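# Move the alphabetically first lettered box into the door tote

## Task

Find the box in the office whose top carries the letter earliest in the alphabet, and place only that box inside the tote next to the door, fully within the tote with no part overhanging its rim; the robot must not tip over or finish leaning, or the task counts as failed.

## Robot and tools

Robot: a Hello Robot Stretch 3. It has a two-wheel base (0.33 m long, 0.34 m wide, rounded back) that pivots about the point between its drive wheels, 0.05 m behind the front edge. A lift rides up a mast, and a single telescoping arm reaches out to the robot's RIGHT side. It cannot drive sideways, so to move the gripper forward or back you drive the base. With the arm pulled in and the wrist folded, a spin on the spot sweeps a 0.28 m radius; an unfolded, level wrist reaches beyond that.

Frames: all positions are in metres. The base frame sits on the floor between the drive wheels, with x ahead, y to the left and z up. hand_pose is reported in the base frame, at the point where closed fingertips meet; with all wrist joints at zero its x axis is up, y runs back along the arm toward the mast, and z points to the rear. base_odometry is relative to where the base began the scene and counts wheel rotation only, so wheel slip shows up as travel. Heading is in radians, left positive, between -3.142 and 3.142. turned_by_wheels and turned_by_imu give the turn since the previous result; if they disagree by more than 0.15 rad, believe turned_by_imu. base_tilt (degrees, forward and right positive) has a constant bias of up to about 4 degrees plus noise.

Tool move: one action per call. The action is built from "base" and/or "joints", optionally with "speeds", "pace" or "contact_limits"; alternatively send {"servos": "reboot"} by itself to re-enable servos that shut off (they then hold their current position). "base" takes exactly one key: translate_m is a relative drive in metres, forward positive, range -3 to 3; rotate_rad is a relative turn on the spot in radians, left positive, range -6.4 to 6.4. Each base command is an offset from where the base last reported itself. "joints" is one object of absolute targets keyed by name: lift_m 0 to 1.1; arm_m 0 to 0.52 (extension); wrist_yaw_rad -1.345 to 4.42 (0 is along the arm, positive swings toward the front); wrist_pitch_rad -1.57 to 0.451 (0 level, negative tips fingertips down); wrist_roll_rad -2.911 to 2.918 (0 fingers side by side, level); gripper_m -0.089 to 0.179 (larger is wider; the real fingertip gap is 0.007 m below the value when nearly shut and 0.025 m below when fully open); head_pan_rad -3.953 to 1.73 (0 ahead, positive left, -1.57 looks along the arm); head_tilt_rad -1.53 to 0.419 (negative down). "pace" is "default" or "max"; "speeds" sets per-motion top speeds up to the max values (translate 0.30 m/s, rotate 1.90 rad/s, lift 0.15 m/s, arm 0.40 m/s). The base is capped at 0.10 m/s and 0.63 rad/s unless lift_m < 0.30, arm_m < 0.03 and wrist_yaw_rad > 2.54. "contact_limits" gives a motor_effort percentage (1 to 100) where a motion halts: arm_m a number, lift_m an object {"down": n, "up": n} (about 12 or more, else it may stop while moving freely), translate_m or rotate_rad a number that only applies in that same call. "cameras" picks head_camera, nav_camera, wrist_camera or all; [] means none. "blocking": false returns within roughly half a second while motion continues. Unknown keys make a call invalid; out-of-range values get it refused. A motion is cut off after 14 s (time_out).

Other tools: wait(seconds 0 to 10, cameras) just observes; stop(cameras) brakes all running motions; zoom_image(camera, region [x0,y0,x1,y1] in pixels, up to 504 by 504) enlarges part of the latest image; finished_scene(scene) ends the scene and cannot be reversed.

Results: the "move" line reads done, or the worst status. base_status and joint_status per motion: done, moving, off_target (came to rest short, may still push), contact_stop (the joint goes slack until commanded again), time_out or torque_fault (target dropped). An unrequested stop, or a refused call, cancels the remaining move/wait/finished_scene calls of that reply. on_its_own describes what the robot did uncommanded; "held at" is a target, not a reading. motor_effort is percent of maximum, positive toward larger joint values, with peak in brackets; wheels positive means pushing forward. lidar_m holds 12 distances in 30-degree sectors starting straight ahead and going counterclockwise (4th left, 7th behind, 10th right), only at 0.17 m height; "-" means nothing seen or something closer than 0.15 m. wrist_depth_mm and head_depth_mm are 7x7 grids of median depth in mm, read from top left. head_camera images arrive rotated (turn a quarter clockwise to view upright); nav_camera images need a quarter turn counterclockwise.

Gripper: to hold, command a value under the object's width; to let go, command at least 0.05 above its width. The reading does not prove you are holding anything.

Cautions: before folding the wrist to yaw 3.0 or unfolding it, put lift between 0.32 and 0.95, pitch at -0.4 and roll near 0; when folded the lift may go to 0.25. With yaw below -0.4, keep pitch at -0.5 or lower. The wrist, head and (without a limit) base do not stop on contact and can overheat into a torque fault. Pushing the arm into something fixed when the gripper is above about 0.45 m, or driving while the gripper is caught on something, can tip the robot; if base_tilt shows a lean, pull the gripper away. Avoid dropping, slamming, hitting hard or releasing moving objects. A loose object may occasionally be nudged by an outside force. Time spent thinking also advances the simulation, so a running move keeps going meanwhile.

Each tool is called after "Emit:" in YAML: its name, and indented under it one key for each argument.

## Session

Emit:
move:
  joints: {"head_pan_rad": 1.6, "head_tilt_rad": -0.45}
  cameras: ["nav_camera"]
  pace: "max"

Emit:
move:
  joints: {"head_pan_rad": 0.6, "head_tilt_rad": -0.45}
  cameras: ["nav_camera"]
  pace: "max"

Emit:
move:
  joints: {"head_pan_rad": -0.4, "head_tilt_rad": -0.45}
  cameras: ["nav_camera"]
  pace: "max"

Emit:
move:
  joints: {"head_pan_rad": -1.4, "head_tilt_rad": -0.45}
  cameras: ["nav_camera"]
  pace: "max"

Emit:
move:
  joints: {"head_pan_rad": -2.4, "head_tilt_rad": -0.45}
  cameras: ["nav_camera"]
  pace: "max"

Emit:
move:
  joints: {"head_pan_rad": -3.4, "head_tilt_rad": -0.45}
  cameras: ["nav_camera"]
  pace: "max"

Scene clock: 1.03 s.
move: done
base_odometry: x=+0.000 y=+0.000 heading=+0.000
turned_by_wheels: +0.000
turned_by_imu: +0.000
base_tilt: forward=+0.9 right=-0.1
lidar_m: 1.39 2.08 1.12 0.87 0.86 0.92 1.36 1.08 1.14 0.90 0.88 0.95
head_depth_mm: 814 878 963 1055 1183 1333 1381 / 787 851 929 1022 1133 1262 1355 / 767 829 900 982 1087 1211 1324 / 746 804 872 948 1044 1164 1287 / 734 792 853 926 1025 1123 1254 / 705 754 815 886 969 1074 1196 / 687 735 794 857 933 1036 -
base_status: not commanded
joint_positions: lift_m=+0.410 arm_m=+0.002 wrist_yaw_rad=+2.888 wrist_pitch_rad=-0.323 wrist_roll_rad=+0.000 gripper_m=+0.037 head_pan_rad=+1.635 head_tilt_rad=-0.450
joint_status: all done
measured_speeds: all 0
motor_effort: left_wheel=-0.1(0.5) right_wheel=+1.5(2.5) lift_m=+26.3(26.6) arm_m=-10.8(10.8) wrist_yaw_rad=+0.8(1.3) wrist_pitch_rad=+2.8(3.1) wrist_roll_rad=+0.8(1.1) gripper_m=-0.2(1.0) head_pan_rad=-0.4(4.9) head_tilt_rad=-1.7(3.4)
hand_pose: x=+0.0377 y=+0.0812 z=+0.4448 quat_wxyz=(+0.201, +0.706, +0.025, +0.678) (m; base frame)
wrist_depth_mm: 128 153 - - - - - / 134 161 - - - - - / 142 156 - - - - - / 151 160 - - - - - / 162 173 - 982 992 991 992 / 739 184 128 729 131 787 799 / 646 196 615 655 615 658 659
pictures: nav_camera (sideways)
Images, in order (width x height): nav_camera 672x504.

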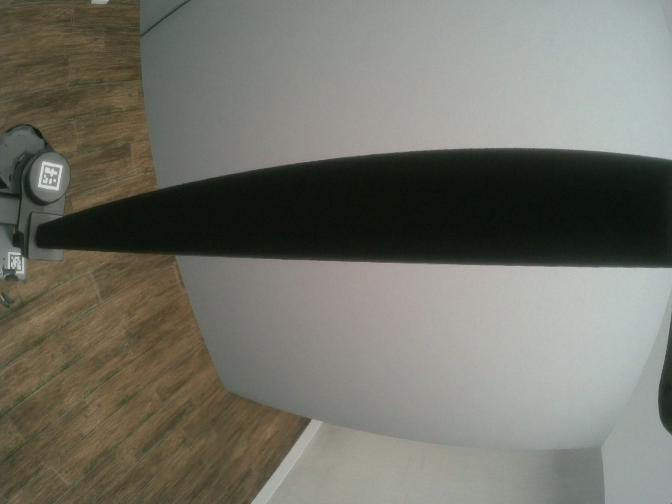

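Scene clock: 1.97 s.
move: done
base_odometry: x=+0.000 y=+0.000 heading=+0.000
turned_by_wheels: +0.000
turned_by_imu: +0.000
base_tilt: forward=+1.0 right=-0.1
lidar_m: 1.39 2.07 1.12 0.87 0.86 0.92 1.36 1.08 1.14 0.89 0.88 0.94
head_depth_mm: 1686 1805 1930 2120 2123 1658 1372 / 1728 1852 1993 2146 2133 1665 1381 / 1763 1884 2058 2231 2107 1657 1378 / 1815 1959 2100 2305 2091 1651 1371 / 1866 1997 2164 2367 2086 1657 1362 / 1907 2062 2218 2466 2090 1640 1366 / 1941 2087 2273 2504 2068 1640 1363
base_status: not commanded
joint_positions: lift_m=+0.410 arm_m=+0.002 wrist_yaw_rad=+2.888 wrist_pitch_rad=-0.323 wrist_roll_rad=+0.000 gripper_m=+0.037 head_pan_rad=+0.597 head_tilt_rad=-0.450
joint_status: all done
measured_speeds: all 0
motor_effort: left_wheel=-0.2(0.4) right_wheel=+2.4(2.6) lift_m=+26.6(26.7) arm_m=-13.5(13.5) wrist_yaw_rad=+0.5(1.1) wrist_pitch_rad=+2.9(3.2) wrist_roll_rad=+0.8(1.1) gripper_m=-0.1(1.4) head_pan_rad=-2.7(4.9) head_tilt_rad=-1.9(7.4)
hand_pose: x=+0.0377 y=+0.0812 z=+0.4448 quat_wxyz=(+0.201, +0.706, +0.025, +0.678) (m; base frame)
wrist_depth_mm: 128 153 - - - - - / 134 161 - - - - - / 142 156 - - - - - / 151 161 - - - - - / 162 172 - 981 975 1000 993 / 757 184 128 735 131 790 792 / 651 195 614 655 617 654 660
pictures: nav_camera (sideways)
Images, in order (width x height): nav_camera 672x504.

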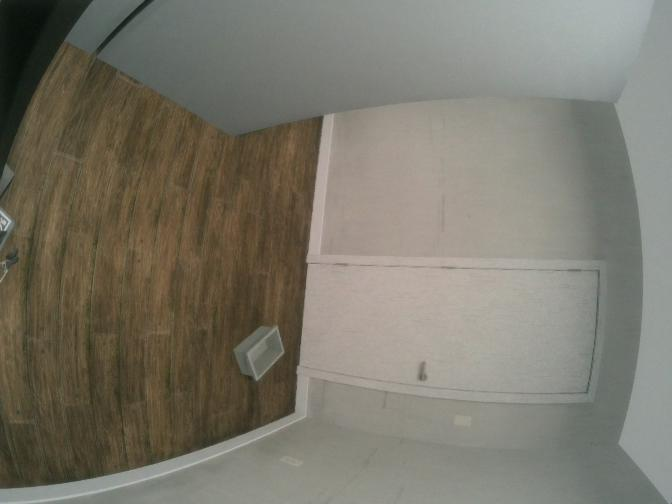

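Scene clock: 2.87 s.
move: done
base_odometry: x=+0.000 y=+0.000 heading=+0.000
turned_by_wheels: +0.000
turned_by_imu: +0.000
base_tilt: forward=+1.1 right=-0.3
lidar_m: 1.39 2.08 1.12 0.87 0.86 0.92 1.36 1.09 1.14 0.90 0.88 0.94
head_depth_mm: 809 858 909 968 1035 1117 1198 / 873 928 992 1058 1146 1230 1321 / 946 1009 1080 1172 1270 1394 1371 / 1028 1109 1199 1298 1427 1526 1372 / 1133 1233 1333 1470 1623 1666 1367 / 1258 1382 1507 1686 1869 1665 1364 / 1410 1566 1745 1990 2053 1654 1355
base_status: not commanded
joint_positions: lift_m=+0.410 arm_m=+0.002 wrist_yaw_rad=+2.888 wrist_pitch_rad=-0.323 wrist_roll_rad=+0.000 gripper_m=+0.037 head_pan_rad=-0.427 head_tilt_rad=-0.450
joint_status: all done
measured_speeds: all 0
motor_effort: left_wheel=-0.4(0.5) right_wheel=+1.8(2.4) lift_m=+26.4(26.9) arm_m=-16.0(16.0) wrist_yaw_rad=+0.9(1.4) wrist_pitch_rad=+2.6(3.1) wrist_roll_rad=+1.0(1.0) gripper_m=-0.4(1.1) head_pan_rad=-0.6(4.4) head_tilt_rad=-2.6(3.6)
hand_pose: x=+0.0377 y=+0.0812 z=+0.4448 quat_wxyz=(+0.201, +0.706, +0.025, +0.678) (m; base frame)
wrist_depth_mm: 128 153 - - - - - / 134 161 - - - - - / 142 156 - - - - - / 151 160 - - - - - / 162 172 - 988 993 993 - / 760 185 128 731 131 800 802 / 650 196 616 656 617 659 661
pictures: nav_camera (sideways)
Images, in order (width x height): nav_camera 672x504.

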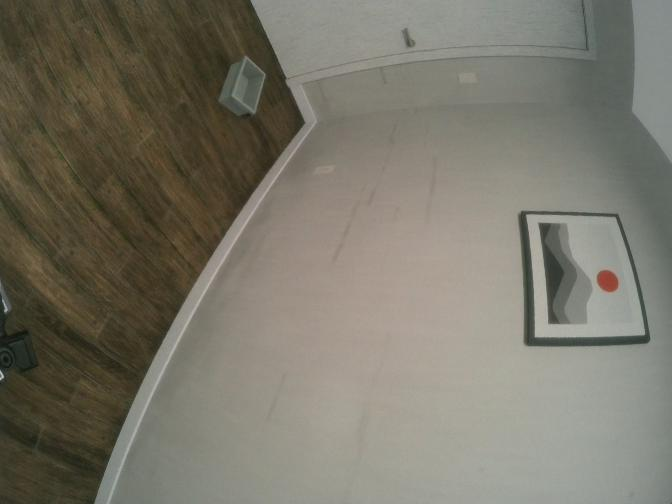

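Scene clock: 3.77 s.
move: done
base_odometry: x=+0.000 y=+0.000 heading=+0.000
turned_by_wheels: +0.000
turned_by_imu: +0.000
base_tilt: forward=+0.8 right=+0.0
lidar_m: 1.39 2.08 1.11 0.87 0.86 0.92 1.36 1.08 1.14 0.90 0.88 0.94
head_depth_mm: 793 856 937 1032 1154 1286 1378 / 777 838 915 1007 1108 1245 1342 / 760 823 890 980 1081 1200 1313 / 741 799 870 953 1046 1162 1284 / 729 784 850 925 1009 1124 1266 / 716 768 831 901 994 1096 1226 / 701 750 811 876 963 1061 1188
base_status: not commanded
joint_positions: lift_m=+0.410 arm_m=+0.002 wrist_yaw_rad=+2.888 wrist_pitch_rad=-0.323 wrist_roll_rad=+0.000 gripper_m=+0.037 head_pan_rad=-1.437 head_tilt_rad=-0.450
joint_status: all done
measured_speeds: all 0
motor_effort: left_wheel=-0.3(0.5) right_wheel=+2.1(2.4) lift_m=+26.7(27.0) arm_m=-18.6(18.6) wrist_yaw_rad=+0.9(1.1) wrist_pitch_rad=+2.9(3.1) wrist_roll_rad=+0.8(1.0) gripper_m=-0.1(1.0) head_pan_rad=+1.7(5.4) head_tilt_rad=-2.3(4.2)
hand_pose: x=+0.0377 y=+0.0812 z=+0.4448 quat_wxyz=(+0.201, +0.706, +0.025, +0.678) (m; base frame)
wrist_depth_mm: 128 153 - - - - - / 134 161 - - - - - / 142 157 - - - - - / 151 160 - - - - - / 162 172 - 981 988 976 - / 753 184 128 734 131 780 782 / 645 195 613 662 614 654 653
pictures: nav_camera (sideways)
Images, in order (width x height): nav_camera 672x504.

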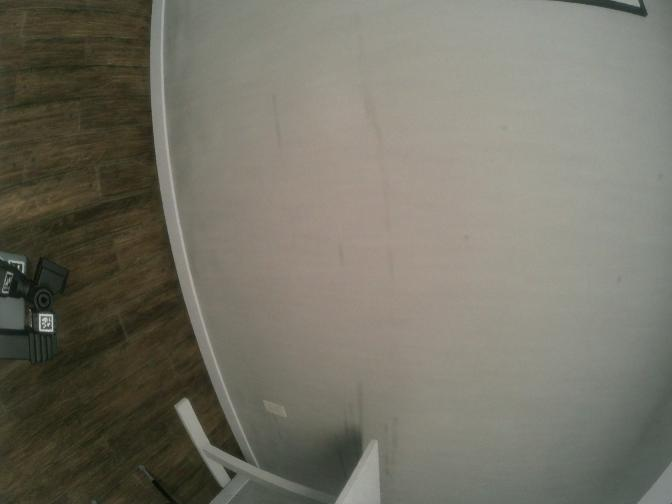

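Scene clock: 4.67 s.
move: done
base_odometry: x=+0.000 y=+0.000 heading=+0.000
turned_by_wheels: +0.000
turned_by_imu: +0.000
base_tilt: forward=+1.0 right=-0.1
lidar_m: 1.40 2.08 1.11 0.87 0.86 0.92 1.36 1.09 1.14 0.89 0.88 0.95
head_depth_mm: 1381 1467 1275 1670 1315 1616 1379 / 1422 1505 1263 1724 1380 1652 1378 / 1461 1561 1260 1826 1936 1619 1378 / 1509 1615 1251 1901 2008 1661 1372 / 1560 1663 1253 1507 1916 1654 1374 / 1491 1559 1241 1751 1862 1648 1368 / 1277 1333 1310 1466 1543 1560 1373
base_status: not commanded
joint_positions: lift_m=+0.410 arm_m=+0.002 wrist_yaw_rad=+2.888 wrist_pitch_rad=-0.323 wrist_roll_rad=+0.000 gripper_m=+0.037 head_pan_rad=-2.441 head_tilt_rad=-0.450
joint_status: all done
measured_speeds: all 0
motor_effort: left_wheel=-0.2(0.4) right_wheel=+1.8(2.5) lift_m=+27.2(27.2) arm_m=-20.8(20.9) wrist_yaw_rad=+0.9(1.4) wrist_pitch_rad=+2.7(3.1) wrist_roll_rad=+0.8(1.0) gripper_m=-0.2(1.2) head_pan_rad=+0.8(4.8) head_tilt_rad=-2.7(5.4)
hand_pose: x=+0.0377 y=+0.0812 z=+0.4448 quat_wxyz=(+0.201, +0.706, +0.025, +0.678) (m; base frame)
wrist_depth_mm: 128 153 - - - - - / 134 161 - - - - - / 142 156 - - - - - / 151 161 - - - - - / 162 172 - 979 - 999 970 / 741 184 128 727 132 797 793 / 654 195 617 662 616 663 654
pictures: nav_camera (sideways)
Images, in order (width x height): nav_camera 672x504.

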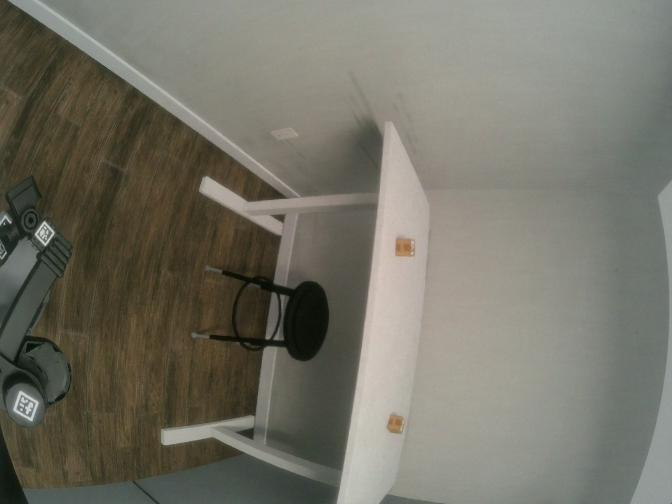

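Scene clock: 5.57 s.
move: done
base_odometry: x=+0.000 y=+0.000 heading=+0.000
turned_by_wheels: +0.000
turned_by_imu: +0.000
base_tilt: forward=+0.8 right=-0.1
lidar_m: 1.39 2.08 1.11 0.87 0.86 0.92 1.36 1.08 1.14 0.90 0.88 0.94
head_depth_mm: 868 914 964 1021 1085 1162 1239 / 953 1010 1069 1146 1219 1308 1347 / 1049 1114 1198 1285 1394 1513 1374 / 1173 1258 1308 1476 1610 1635 1371 / 1325 1436 1251 1719 1870 1618 1370 / 1508 1638 1238 1499 1680 1656 1368 / 1488 1572 1234 1818 1935 1651 1368
base_status: not commanded
joint_positions: lift_m=+0.410 arm_m=+0.002 wrist_yaw_rad=+2.888 wrist_pitch_rad=-0.323 wrist_roll_rad=+0.000 gripper_m=+0.037 head_pan_rad=-3.443 head_tilt_rad=-0.450
joint_status: all done
measured_speeds: all 0
motor_effort: left_wheel=-0.1(0.5) right_wheel=+2.5(2.5) lift_m=+27.0(27.5) arm_m=-23.4(23.4) wrist_yaw_rad=+0.7(1.2) wrist_pitch_rad=+2.7(3.0) wrist_roll_rad=+0.8(1.0) gripper_m=-0.2(1.6) head_pan_rad=+1.2(4.3) head_tilt_rad=-2.2(3.8)
hand_pose: x=+0.0377 y=+0.0812 z=+0.4448 quat_wxyz=(+0.201, +0.706, +0.025, +0.678) (m; base frame)
wrist_depth_mm: 128 154 - - - - - / 134 161 - - - - - / 142 156 - - - - - / 151 161 - - - - - / 163 172 - 978 983 987 987 / 750 184 128 725 131 791 784 / 649 195 621 656 616 662 651
pictures: nav_camera (sideways)
Images, in order (width x height): nav_camera 672x504.

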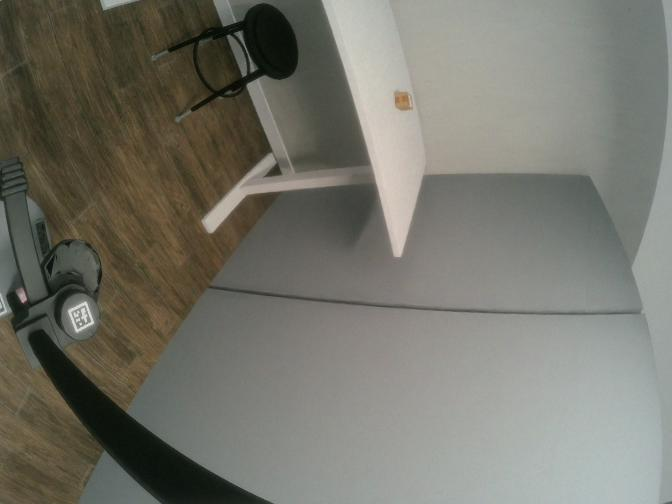

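Emit:
move:
  joints: {"lift_m": 0.26, "head_pan_rad": -2.9, "head_tilt_rad": -0.35}
  pace: "max"
  cameras: ["head_camera", "nav_camera"]

Scene clock: 28.07 s.
move: done
base_odometry: x=+0.000 y=+0.000 heading=+0.000
turned_by_wheels: +0.000
turned_by_imu: +0.001
base_tilt: forward=+1.1 right=-0.1
lidar_m: 1.39 2.08 1.11 0.87 0.86 0.92 1.36 1.09 1.15 0.90 0.88 0.94
head_depth_mm: 1499 1581 1655 1093 1471 1691 1458 / 1461 1560 1642 1094 1913 1828 1496 / 1452 1547 1627 1087 1902 1836 1490 / 1439 1525 1596 1079 1862 1840 1484 / 1424 1499 1580 1071 1401 1722 1479 / 1408 1496 1566 1063 1391 1715 1478 / 1406 1490 1553 1054 1778 1830 1442
base_status: not commanded
joint_positions: lift_m=+0.260 arm_m=+0.002 wrist_yaw_rad=+2.888 wrist_pitch_rad=-0.324 wrist_roll_rad=+0.000 gripper_m=+0.037 head_pan_rad=-2.889 head_tilt_rad=-0.352
joint_status: all done
measured_speeds: all 0
motor_effort: left_wheel=-0.4(0.5) right_wheel=+2.1(2.4) lift_m=+21.5(24.7) arm_m=-21.5(23.4) wrist_yaw_rad=+0.4(1.3) wrist_pitch_rad=+3.1(3.3) wrist_roll_rad=+0.8(1.1) gripper_m=-1.0(1.2) head_pan_rad=-3.2(4.3) head_tilt_rad=+3.9(5.4)
hand_pose: x=+0.0376 y=+0.0810 z=+0.2943 quat_wxyz=(+0.202, +0.706, +0.025, +0.678) (m; base frame)
wrist_depth_mm: 129 153 - - - - - / 134 161 - - - - - / 142 157 - - - - - / 151 162 940 952 936 944 956 / 169 173 734 709 717 711 719 / 548 185 128 530 131 572 569 / 474 197 277 459 450 476 480
pictures: head_camera (sideways), nav_camera (sideways)
Images, in order (width x height): head_camera 896x504, nav_camera 672x504.

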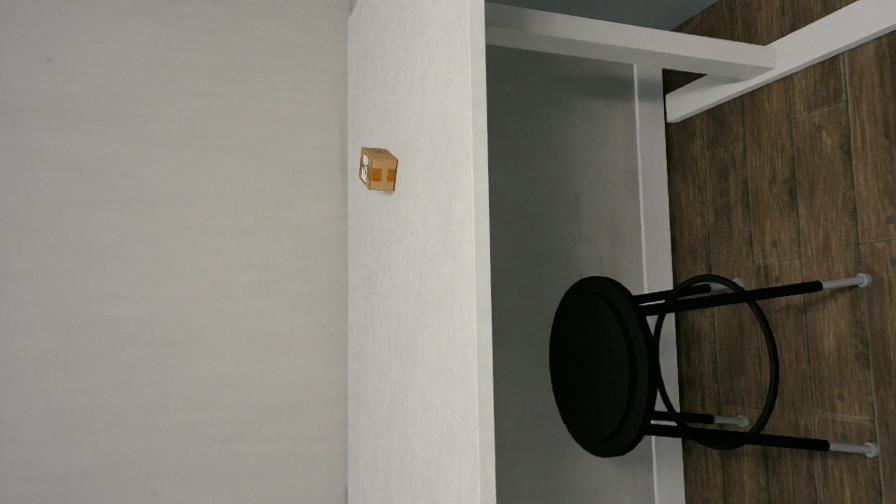

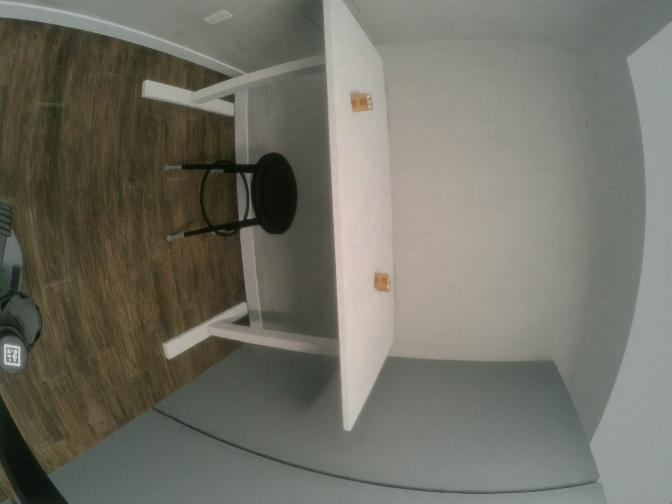

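Emit:
zoom_image:
  camera: "head_camera"
  region: [350, 140, 410, 200]

Emit:
move:
  base: {"rotate_rad": 0.26}
  joints: {"head_pan_rad": -2.75, "head_tilt_rad": -0.3}
  pace: "max"
  cameras: ["head_camera"]

Scaled by 8.400 from the camera's 896x504 image, which has a finer 1280x720 frame.

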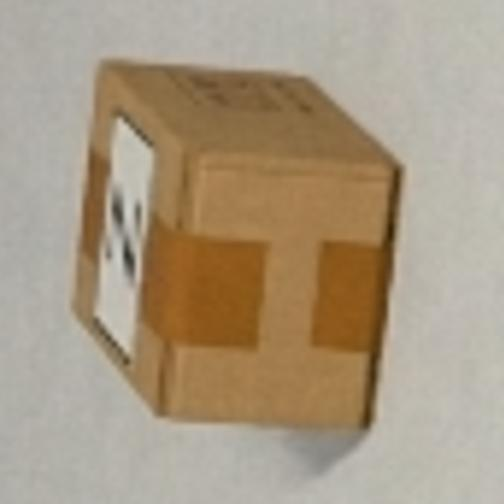

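Scene clock: 31.43 s.
move: done
base_odometry: x=+0.000 y=+0.000 heading=+0.260
turned_by_wheels: +0.260
turned_by_imu: +0.259
base_tilt: forward=+1.0 right=-0.2
lidar_m: 2.08 2.09 0.95 0.86 0.86 1.06 1.08 1.37 0.97 0.88 0.89 1.08
head_depth_mm: 1396 1467 1536 1206 1691 1757 1534 / 1441 1504 1580 1196 1419 1294 1521 / 1463 1539 1619 1182 1790 1582 1533 / 1508 1586 1667 1170 1868 1945 1550 / 1559 1625 1717 1162 1948 1903 1562 / 1570 1656 1741 1258 1763 1808 1520 / 1396 1445 1493 1247 1600 1672 1550
base_status: done
joint_positions: lift_m=+0.260 arm_m=+0.002 wrist_yaw_rad=+2.888 wrist_pitch_rad=-0.324 wrist_roll_rad=+0.000 gripper_m=+0.037 head_pan_rad=-2.753 head_tilt_rad=-0.299
joint_status: all done
measured_speeds: all 0
motor_effort: left_wheel=-9.4(15.5) right_wheel=+8.7(15.8) lift_m=+22.5(22.7) arm_m=-18.5(19.1) wrist_yaw_rad=+0.7(1.2) wrist_pitch_rad=+2.9(3.3) wrist_roll_rad=+0.9(1.0) gripper_m=-0.3(1.0) head_pan_rad=+3.1(5.6) head_tilt_rad=+3.6(6.0)
hand_pose: x=+0.0376 y=+0.0810 z=+0.2943 quat_wxyz=(+0.202, +0.706, +0.025, +0.678) (m; base frame)
wrist_depth_mm: 129 140 853 - - - - / 134 145 - - - - - / 142 148 - - - - - / 151 160 899 951 948 973 960 / 169 173 748 718 714 715 714 / 549 184 128 530 131 573 570 / 475 197 275 460 446 473 477
pictures: head_camera (sideways)
Images, in order (width x height): head_camera 896x504.

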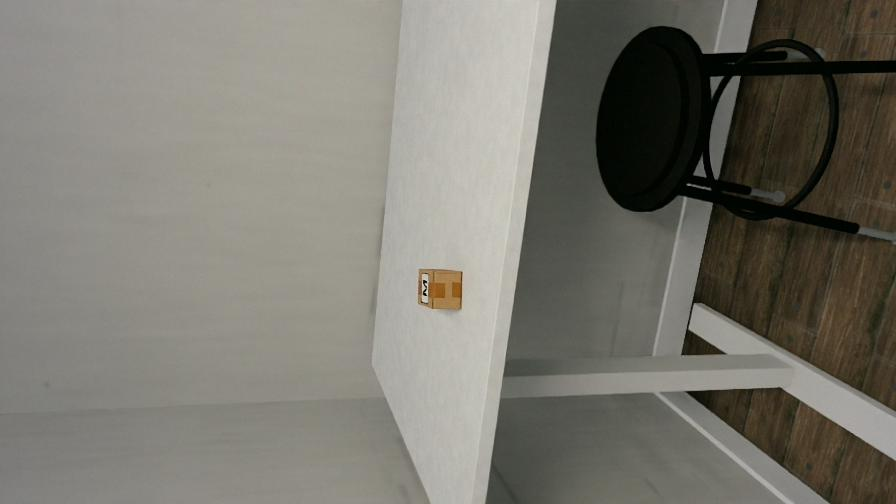

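Emit:
zoom_image:
  camera: "head_camera"
  region: [410, 260, 470, 320]

Emit:
move:
  base: {"translate_m": -0.35}
  joints: {"head_pan_rad": -3.3, "head_tilt_rad": -0.38}
  pace: "max"
  cameras: ["head_camera"]

Scaled by 8.400 from the camera's 896x504 image, which has a finer 1280x720 frame.

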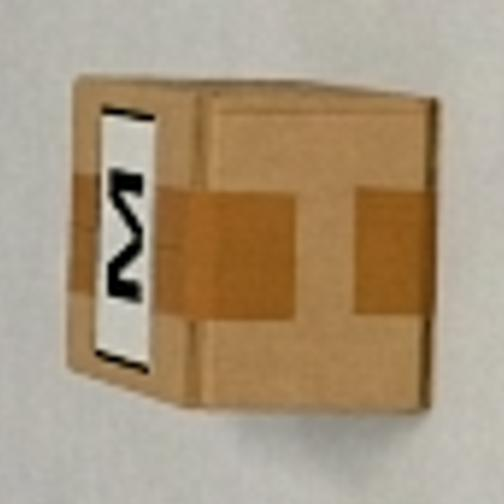

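Scene clock: 39.23 s.
move: done
base_odometry: x=-0.338 y=-0.090 heading=+0.259
turned_by_wheels: +0.000
turned_by_imu: +0.001
base_tilt: forward=+0.9 right=+0.0
lidar_m: 2.26 1.39 0.88 0.80 0.80 0.98 0.74 0.80 1.04 0.94 0.95 1.15
head_depth_mm: 1257 1322 1350 948 752 1486 1425 / 1239 1315 1397 944 712 1253 1341 / 1200 1288 1366 937 711 1712 1461 / 1169 1250 1327 925 671 1658 1462 / 1151 1220 1290 928 668 1613 1462 / 1119 1192 1254 921 639 1534 1373 / 1094 1162 1229 920 637 988 1342
base_status: done
joint_positions: lift_m=+0.260 arm_m=+0.002 wrist_yaw_rad=+2.888 wrist_pitch_rad=-0.324 wrist_roll_rad=+0.000 gripper_m=+0.037 head_pan_rad=-3.306 head_tilt_rad=-0.379
joint_status: all done
measured_speeds: all 0
motor_effort: left_wheel=-10.7(18.4) right_wheel=+4.7(10.6) lift_m=+27.0(30.4) arm_m=-18.6(18.6) wrist_yaw_rad=+1.0(1.2) wrist_pitch_rad=+3.1(3.4) wrist_roll_rad=+0.8(1.1) gripper_m=-0.9(1.2) head_pan_rad=+1.6(3.6) head_tilt_rad=-1.6(3.8)
hand_pose: x=+0.0376 y=+0.0810 z=+0.2943 quat_wxyz=(+0.202, +0.706, +0.025, +0.678) (m; base frame)
wrist_depth_mm: 128 140 - - 930 - - / 134 145 - - - - - / 142 148 - - - - - / 151 160 890 941 940 958 953 / 169 173 743 704 713 712 717 / 546 184 128 530 131 569 570 / 470 197 276 460 448 474 477
pictures: head_camera (sideways)
Images, in order (width x height): head_camera 896x504.

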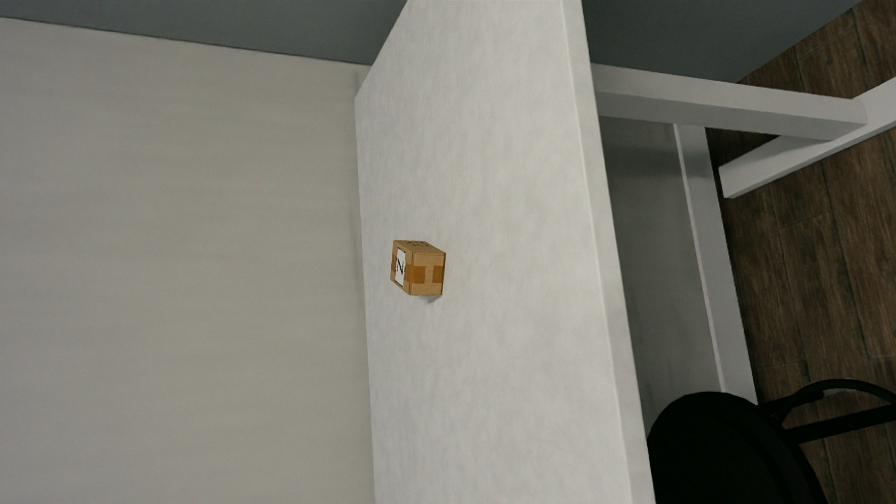

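Emit:
zoom_image:
  camera: "head_camera"
  region: [385, 235, 449, 299]

Emit:
move:
  base: {"translate_m": 1.6}
  joints: {"head_pan_rad": 0.0, "head_tilt_rad": -0.5}
  pace: "max"
  cameras: ["head_camera", "nav_camera"]

Scaled by 7.875 from the camera's 896x504 image, which has a finer 1280x720 frame.

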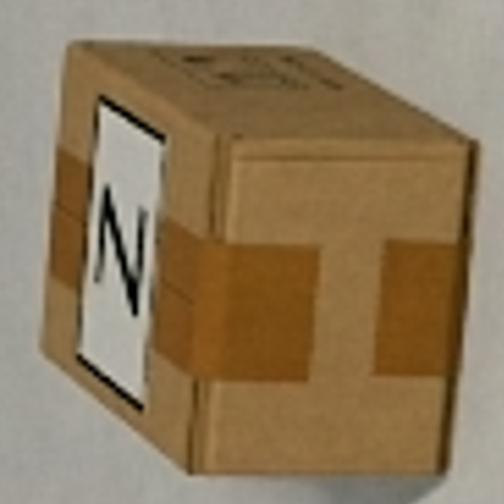

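Scene clock: 51.53 s.
move: done
base_odometry: x=+1.208 y=+0.320 heading=+0.259
turned_by_wheels: +0.000
turned_by_imu: -0.001
base_tilt: forward=+0.9 right=-0.1
lidar_m: 0.85 0.86 1.07 1.09 1.07 1.31 2.32 1.17 0.74 0.67 0.67 0.82
head_depth_mm: 714 790 878 977 1088 1234 1332 / 709 768 837 933 1050 1208 1325 / 702 766 837 926 1034 1170 1284 / 701 756 831 913 1019 1151 1272 / 688 750 818 905 1004 1134 1261 / 686 742 813 894 991 1115 1253 / 680 737 800 881 981 1106 1236
base_status: done
joint_positions: lift_m=+0.260 arm_m=+0.002 wrist_yaw_rad=+2.888 wrist_pitch_rad=-0.324 wrist_roll_rad=+0.000 gripper_m=+0.037 head_pan_rad=+0.000 head_tilt_rad=-0.501
joint_status: all done
measured_speeds: all 0
motor_effort: left_wheel=-1.1(15.5) right_wheel=+9.5(15.1) lift_m=+21.7(23.1) arm_m=-16.5(18.2) wrist_yaw_rad=+0.2(1.5) wrist_pitch_rad=+3.3(3.5) wrist_roll_rad=+1.1(1.1) gripper_m=-0.3(1.2) head_pan_rad=-2.9(5.7) head_tilt_rad=+2.6(5.2)
hand_pose: x=+0.0376 y=+0.0810 z=+0.2943 quat_wxyz=(+0.202, +0.706, +0.025, +0.678) (m; base frame)
wrist_depth_mm: 128 - - - - - - / 134 - - - - - - / 142 - - - - - - / 151 169 942 936 956 889 - / 169 173 741 711 720 718 713 / 540 184 128 529 131 570 576 / 473 197 276 457 447 473 476
pictures: head_camera (sideways), nav_camera (sideways)
Images, in order (width x height): head_camera 896x504, nav_camera 672x504.

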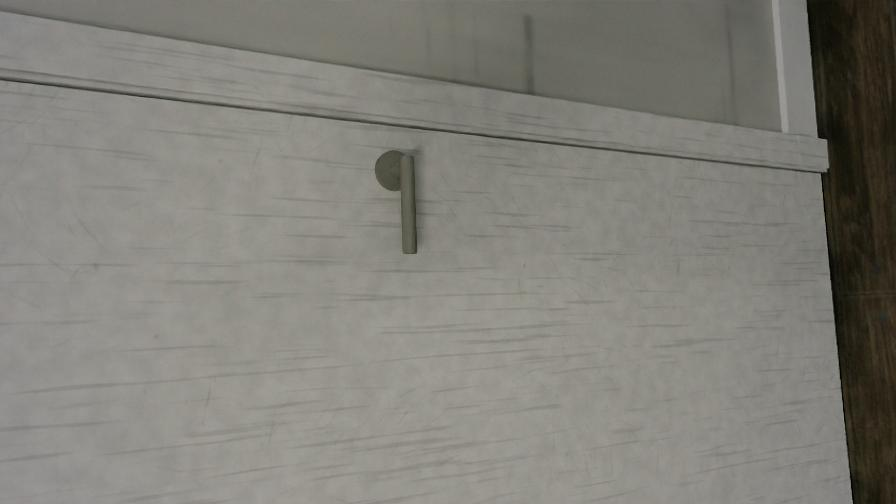

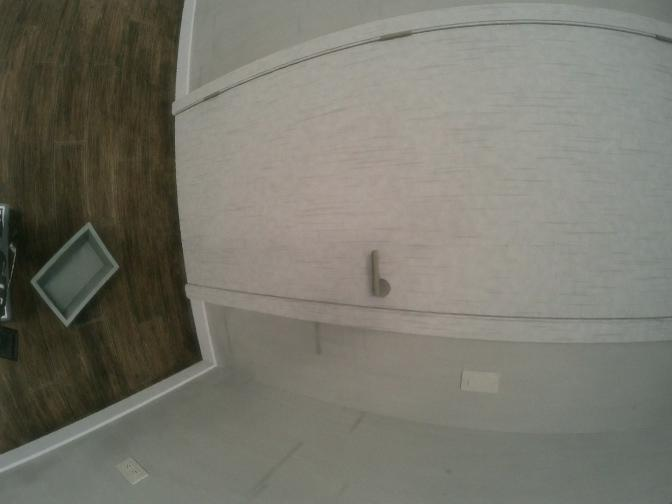

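Emit:
move:
  base: {"rotate_rad": 1.2}
  joints: {"head_pan_rad": 0.35, "head_tilt_rad": -0.35}
  pace: "max"
  cameras: ["head_camera", "nav_camera"]

Scene clock: 64.67 s.
move: done
base_odometry: x=+1.208 y=+0.320 heading=+1.458
turned_by_wheels: +1.200
turned_by_imu: +1.194
base_tilt: forward=+1.0 right=-0.1
lidar_m: 1.20 1.07 1.10 1.47 2.49 0.98 0.71 0.67 0.69 0.89 0.85 0.88
head_depth_mm: 1791 1844 1866 1876 1919 1802 1507 / 2321 2337 2379 2453 2346 1850 1492 / 3235 3359 3418 3220 2478 1861 1493 / 3479 3702 - 3689 2464 1860 1487 / 3425 3708 - 3595 2396 1841 1486 / 3431 3626 3385 3153 1489 1407 1354 / 873 923 978 1041 1120 1195 1294
base_status: done
joint_positions: lift_m=+0.260 arm_m=+0.002 wrist_yaw_rad=+2.888 wrist_pitch_rad=-0.324 wrist_roll_rad=+0.000 gripper_m=+0.037 head_pan_rad=+0.351 head_tilt_rad=-0.347
joint_status: all done
measured_speeds: all 0
motor_effort: left_wheel=-8.2(17.3) right_wheel=+10.1(16.5) lift_m=+22.4(22.5) arm_m=-22.7(23.6) wrist_yaw_rad=+0.6(1.3) wrist_pitch_rad=+3.0(3.6) wrist_roll_rad=+0.8(1.1) gripper_m=-0.9(1.2) head_pan_rad=+2.9(4.4) head_tilt_rad=+2.7(5.7)
hand_pose: x=+0.0376 y=+0.0810 z=+0.2943 quat_wxyz=(+0.202, +0.706, +0.025, +0.678) (m; base frame)
wrist_depth_mm: 128 - - - - - - / 134 - - - - - - / 142 - - - - - - / 151 169 945 949 929 948 958 / 168 173 749 723 708 709 726 / 541 185 128 534 131 571 574 / 475 197 276 459 445 477 476
pictures: head_camera (sideways), nav_camera (sideways)
Images, in order (width x height): head_camera 896x504, nav_camera 672x504.

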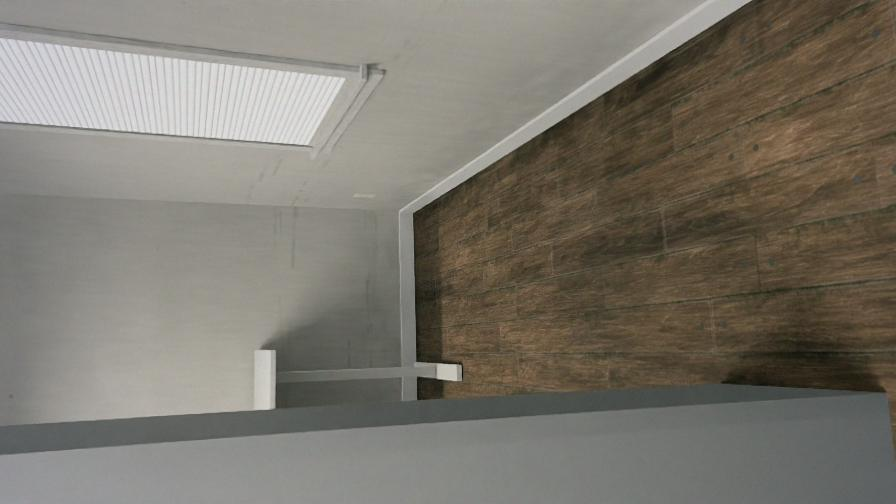

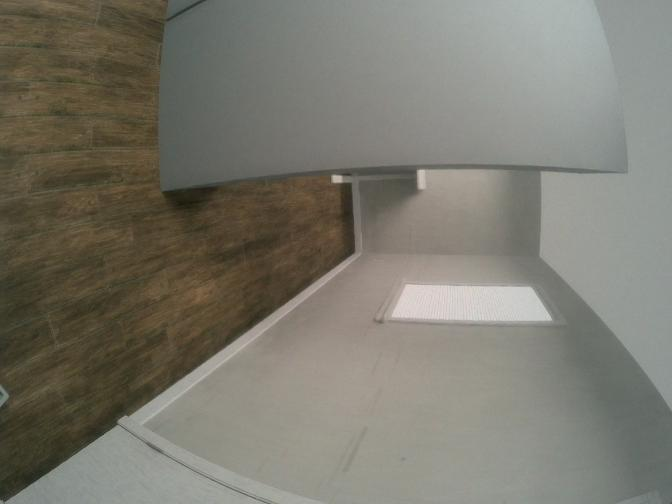

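Emit:
move:
  base: {"rotate_rad": 0.36}
  pace: "max"
  cameras: []

Emit:
move:
  base: {"translate_m": 1.7}
  joints: {"head_pan_rad": 0.7, "head_tilt_rad": -0.3}
  contact_limits: {"translate_m": 40}
  pace: "max"
  cameras: ["head_camera", "nav_camera"]

Scene clock: 80.80 s.
move: done
base_odometry: x=+1.208 y=+0.320 heading=+1.818
turned_by_wheels: +0.360
turned_by_imu: +0.359
base_tilt: forward=+1.0 right=-0.2
lidar_m: 1.97 1.07 1.28 2.32 1.22 0.75 0.67 0.68 0.81 0.85 0.86 1.05
head_depth_mm: 3338 3513 3823 3743 2476 1881 1505 / 3371 3632 3840 3633 2467 1865 1487 / 893 950 1024 1099 1217 1583 1444 / 915 960 1028 1092 1178 1269 1372 / 925 984 1052 1124 1207 1306 1400 / 952 1003 1075 1156 1244 1349 1430 / 968 1029 1099 1184 1276 1378 1458
base_status: done
joint_positions: lift_m=+0.260 arm_m=+0.002 wrist_yaw_rad=+2.888 wrist_pitch_rad=-0.324 wrist_roll_rad=+0.000 gripper_m=+0.037 head_pan_rad=+0.351 head_tilt_rad=-0.348
joint_status: not commanded
measured_speeds: all 0
motor_effort: left_wheel=-7.8(16.4) right_wheel=+7.8(17.4) lift_m=+22.9(23.3) arm_m=-21.5(21.6) wrist_yaw_rad=+0.6(1.2) wrist_pitch_rad=+3.2(3.4) wrist_roll_rad=+0.7(1.0) gripper_m=-0.7(1.1) head_pan_rad=+3.1(3.1) head_tilt_rad=-0.3(2.3)
hand_pose: x=+0.0376 y=+0.0810 z=+0.2943 quat_wxyz=(+0.202, +0.706, +0.025, +0.678) (m; base frame)
wrist_depth_mm: 128 - - - - - - / 134 - - - - - - / 142 - - - - - - / 152 169 959 955 969 952 891 / 169 174 738 706 712 711 721 / 547 184 128 532 131 569 574 / 474 196 276 459 446 478 477
pictures: none
No camera images: "cameras" was empty.

Scene clock: 87.87 s.
move: done
base_odometry: x=+0.792 y=+1.968 heading=+1.818
turned_by_wheels: +0.000
turned_by_imu: -0.001
base_tilt: forward=+1.1 right=+0.0
lidar_m: 1.20 2.04 2.61 2.29 0.48 0.52 2.33 0.97 0.60 0.53 0.54 0.64
head_depth_mm: 2120 2234 2250 2417 2434 1990 1560 / 2236 2332 2348 2537 2561 1971 1575 / 2334 2471 2522 2706 2653 1964 1561 / 2487 2591 2699 2921 2691 1970 1559 / 2654 2768 2784 2989 2667 1961 1544 / 2815 3010 3128 3310 2651 1938 1545 / 2974 3224 3410 3579 2656 1942 1552
base_status: done
joint_positions: lift_m=+0.260 arm_m=+0.002 wrist_yaw_rad=+2.888 wrist_pitch_rad=-0.324 wrist_roll_rad=+0.000 gripper_m=+0.037 head_pan_rad=+0.700 head_tilt_rad=-0.299
joint_status: all done
measured_speeds: all 0
motor_effort: left_wheel=+6.1(14.1) right_wheel=+0.7(15.3) lift_m=+24.4(24.8) arm_m=-23.1(23.8) wrist_yaw_rad=+0.9(1.2) wrist_pitch_rad=+3.0(3.5) wrist_roll_rad=+0.7(1.1) gripper_m=-0.2(1.3) head_pan_rad=-3.3(4.3) head_tilt_rad=+3.0(5.2)
contact_limits: translate_m 40 (maximum 100)
hand_pose: x=+0.0376 y=+0.0810 z=+0.2943 quat_wxyz=(+0.202, +0.706, +0.025, +0.678) (m; base frame)
wrist_depth_mm: 128 - - - - - - / 134 - - - - - - / 142 - - - - - - / 151 170 940 970 937 940 952 / 162 174 743 708 707 715 711 / - 184 128 531 131 569 566 / 454 196 276 460 445 473 475
pictures: head_camera (sideways), nav_camera (sideways)
Images, in order (width x height): head_camera 896x504, nav_camera 672x504.

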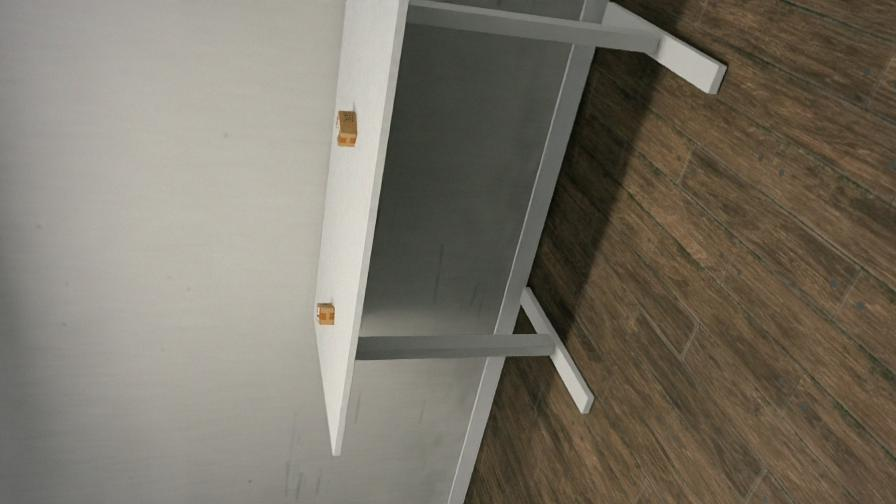

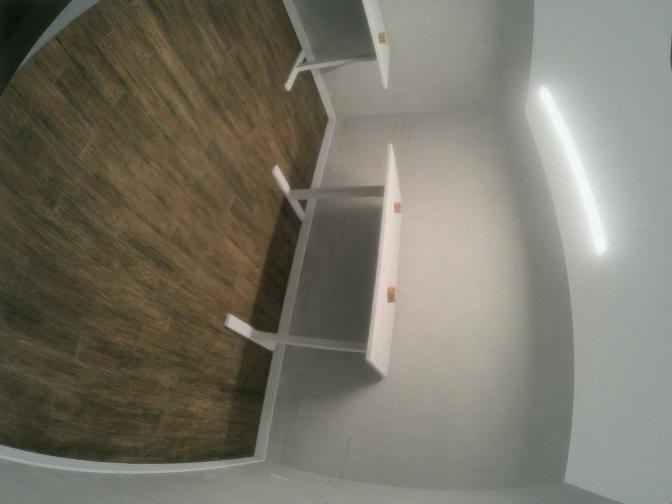

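Emit:
zoom_image:
  camera: "head_camera"
  region: [330, 110, 366, 146]

Emit:
zoom_image:
  camera: "head_camera"
  region: [308, 295, 344, 331]

Emit:
move:
  base: {"translate_m": 0.6}
  joints: {"head_pan_rad": 0.55, "head_tilt_rad": -0.35}
  contact_limits: {"translate_m": 40}
  pace: "max"
  cameras: ["head_camera", "nav_camera"]

Scaled by 14.000 from the camera's 896x504 image, which has a finer 1280x720 frame.

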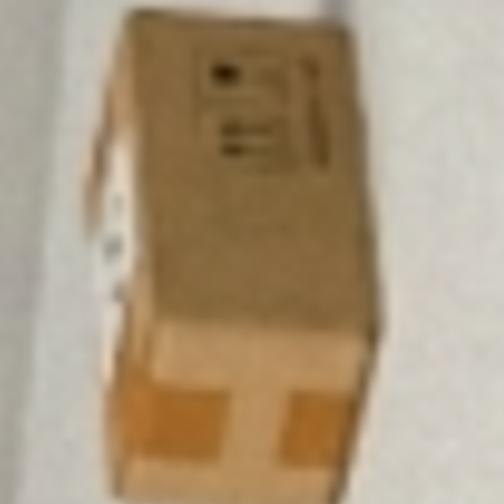

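Scaled by 14.000 from the camera's 896x504 image, which has a finer 1280x720 frame.

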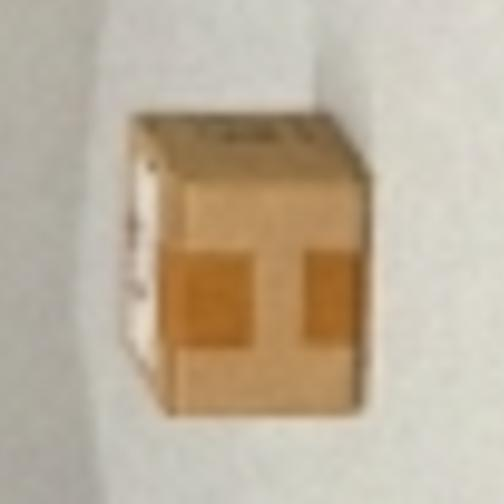

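Scene clock: 95.60 s.
move: done
base_odometry: x=+0.645 y=+2.550 heading=+1.818
turned_by_wheels: +0.000
turned_by_imu: +0.000
base_tilt: forward=+0.7 right=-0.1
lidar_m: 0.94 1.50 2.23 3.02 1.60 0.91 1.24 0.76 0.47 0.42 0.42 0.50
head_depth_mm: 1536 1626 1702 1797 1914 1855 1496 / 1599 1684 1784 1892 2010 1850 1496 / 1653 1749 1796 1971 2090 1850 1494 / 1718 1823 1885 1566 2122 1772 1487 / 1780 1919 1938 2189 2298 1849 1491 / 1867 1984 1919 2256 2353 1841 1481 / 1951 2073 1892 2392 2409 1829 1481
base_status: done
joint_positions: lift_m=+0.260 arm_m=+0.002 wrist_yaw_rad=+2.888 wrist_pitch_rad=-0.324 wrist_roll_rad=+0.000 gripper_m=+0.037 head_pan_rad=+0.546 head_tilt_rad=-0.350
joint_status: all done
measured_speeds: all 0
motor_effort: left_wheel=+3.2(16.4) right_wheel=+1.6(10.3) lift_m=+25.7(25.7) arm_m=-22.2(23.1) wrist_yaw_rad=+0.9(1.3) wrist_pitch_rad=+2.9(3.5) wrist_roll_rad=+1.1(1.2) gripper_m=-0.4(1.2) head_pan_rad=+1.7(4.2) head_tilt_rad=-0.8(3.0)
contact_limits: translate_m 40 (maximum 100)
hand_pose: x=+0.0376 y=+0.0810 z=+0.2943 quat_wxyz=(+0.202, +0.706, +0.025, +0.678) (m; base frame)
wrist_depth_mm: 128 - - - - - - / 134 - - - - - - / 142 - - - - - - / 151 169 957 943 944 939 956 / 169 174 737 708 722 707 709 / 546 185 128 521 131 569 567 / 477 197 276 459 444 475 478
pictures: head_camera (sideways), nav_camera (sideways)
Images, in order (width x height): head_camera 896x504, nav_camera 672x504.

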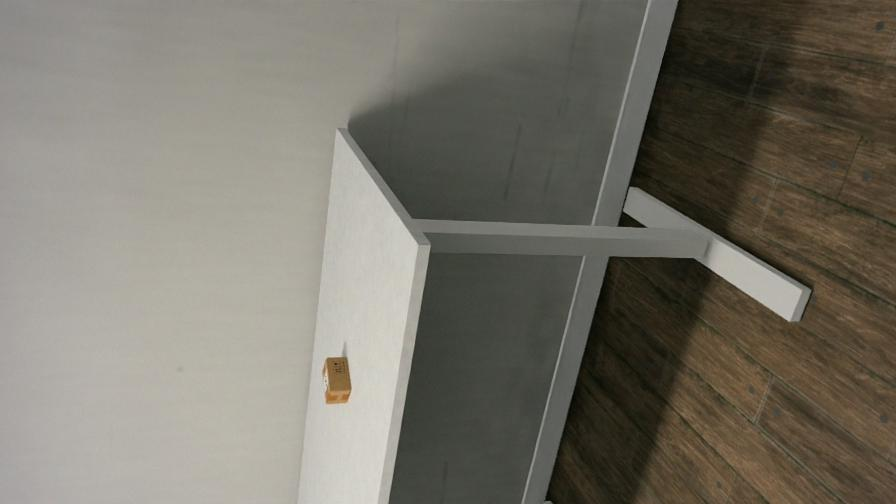

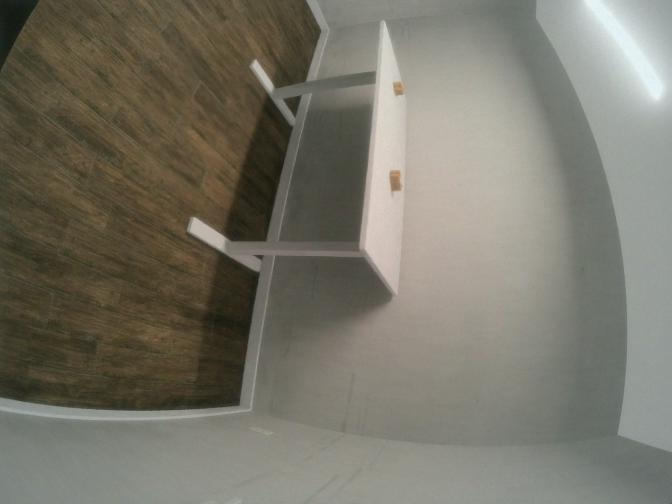

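Emit:
move:
  base: {"rotate_rad": 1.04}
  pace: "max"
  cameras: []

Emit:
move:
  base: {"translate_m": 0.95}
  joints: {"head_pan_rad": -0.2, "head_tilt_rad": -0.4}
  contact_limits: {"translate_m": 40}
  pace: "max"
  cameras: ["head_camera", "nav_camera"]

Scene clock: 126.97 s.
move: done
base_odometry: x=+0.645 y=+2.550 heading=+2.858
turned_by_wheels: +1.040
turned_by_imu: +1.036
base_tilt: forward=+1.0 right=-0.2
lidar_m: 2.20 3.03 1.60 0.91 1.19 0.78 0.47 0.42 0.42 0.50 0.91 1.50
head_depth_mm: 2958 3176 3421 3488 2487 1863 1501 / 2958 3108 3404 3457 2457 1847 1496 / 2917 3067 3192 3354 2431 1841 1492 / 2892 3069 3278 3391 2432 1853 1481 / 2848 3022 3161 3360 2426 1832 1478 / 2805 2957 3178 3294 2378 1831 1479 / 2804 2955 3053 3250 2398 1816 1482
base_status: done
joint_positions: lift_m=+0.260 arm_m=+0.002 wrist_yaw_rad=+2.888 wrist_pitch_rad=-0.324 wrist_roll_rad=+0.000 gripper_m=+0.037 head_pan_rad=+0.550 head_tilt_rad=-0.351
joint_status: not commanded
measured_speeds: all 0
motor_effort: left_wheel=-8.2(16.5) right_wheel=+10.6(15.9) lift_m=+26.4(26.7) arm_m=-23.0(23.8) wrist_yaw_rad=+0.7(1.2) wrist_pitch_rad=+2.8(3.3) wrist_roll_rad=+0.9(1.2) gripper_m=+0.1(1.2) head_pan_rad=+3.2(4.6) head_tilt_rad=-0.6(2.1)
hand_pose: x=+0.0376 y=+0.0810 z=+0.2943 quat_wxyz=(+0.202, +0.706, +0.025, +0.678) (m; base frame)
wrist_depth_mm: 128 140 - - - - - / 134 161 - - - - - / 142 176 - - - - - / 151 169 953 955 946 940 949 / 168 174 742 713 715 716 716 / 543 184 128 529 131 577 569 / 475 197 277 463 448 475 471
pictures: none
No camera images: "cameras" was empty.

Scene clock: 131.47 s.
move: done
base_odometry: x=-0.267 y=+2.816 heading=+2.858
turned_by_wheels: +0.000
turned_by_imu: +0.000
base_tilt: forward=+0.8 right=-0.2
lidar_m: 1.33 2.22 2.42 1.55 1.58 1.37 1.26 1.11 1.11 1.32 0.77 1.22
head_depth_mm: 1086 1144 1197 893 625 499 1438 / 1155 1224 1273 890 622 533 1442 / 1235 1304 1363 882 620 1644 1426 / 1321 1419 1449 877 645 1738 1425 / 1440 1542 1512 872 705 1736 1422 / 1565 1689 1504 867 1507 1614 1419 / 1712 1868 1929 860 2153 1717 1415
base_status: done
joint_positions: lift_m=+0.260 arm_m=+0.002 wrist_yaw_rad=+2.888 wrist_pitch_rad=-0.324 wrist_roll_rad=+0.000 gripper_m=+0.037 head_pan_rad=-0.201 head_tilt_rad=-0.401
joint_status: all done
measured_speeds: all 0
motor_effort: left_wheel=+4.5(11.8) right_wheel=+1.8(20.2) lift_m=+27.1(27.4) arm_m=-20.7(23.5) wrist_yaw_rad=+1.0(1.2) wrist_pitch_rad=+3.1(3.4) wrist_roll_rad=+0.8(1.1) gripper_m=+0.6(1.1) head_pan_rad=+3.5(4.6) head_tilt_rad=+0.2(4.5)
contact_limits: translate_m 40 (maximum 100)
hand_pose: x=+0.0376 y=+0.0810 z=+0.2943 quat_wxyz=(+0.202, +0.706, +0.025, +0.678) (m; base frame)
wrist_depth_mm: 128 - - - - - - / 134 - - - - - - / 142 - - - - - - / 151 169 937 951 951 950 950 / 168 173 743 712 718 710 716 / 544 185 128 530 131 572 568 / 471 196 276 464 448 477 478
pictures: head_camera (sideways), nav_camera (sideways)
Images, in order (width x height): head_camera 896x504, nav_camera 672x504.

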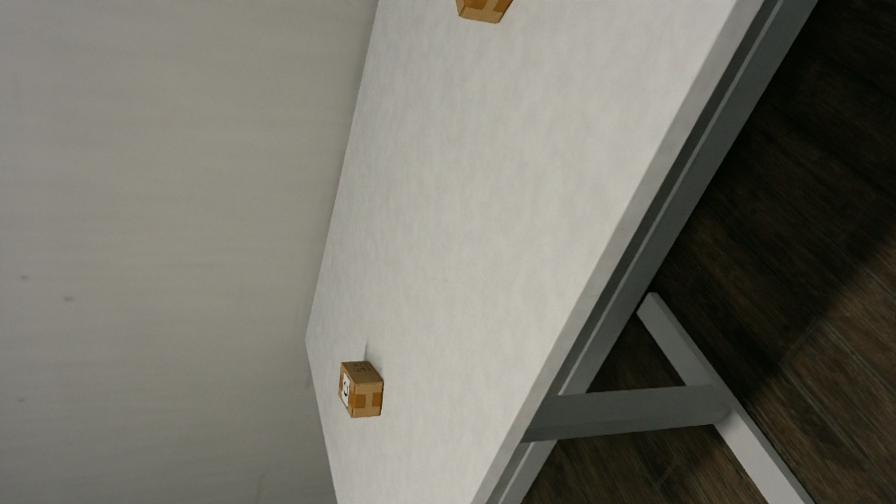

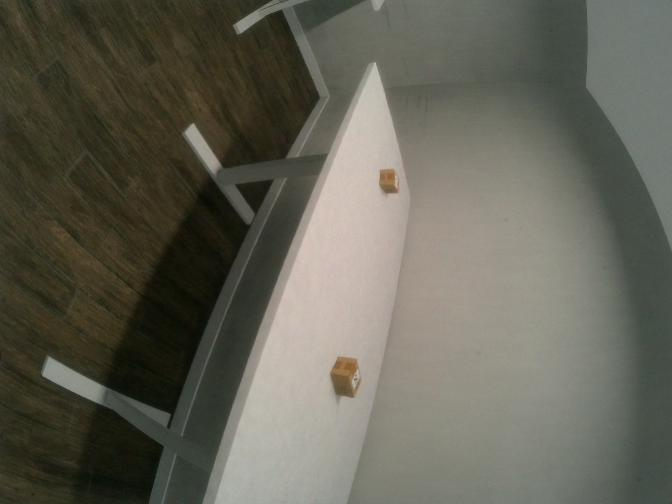

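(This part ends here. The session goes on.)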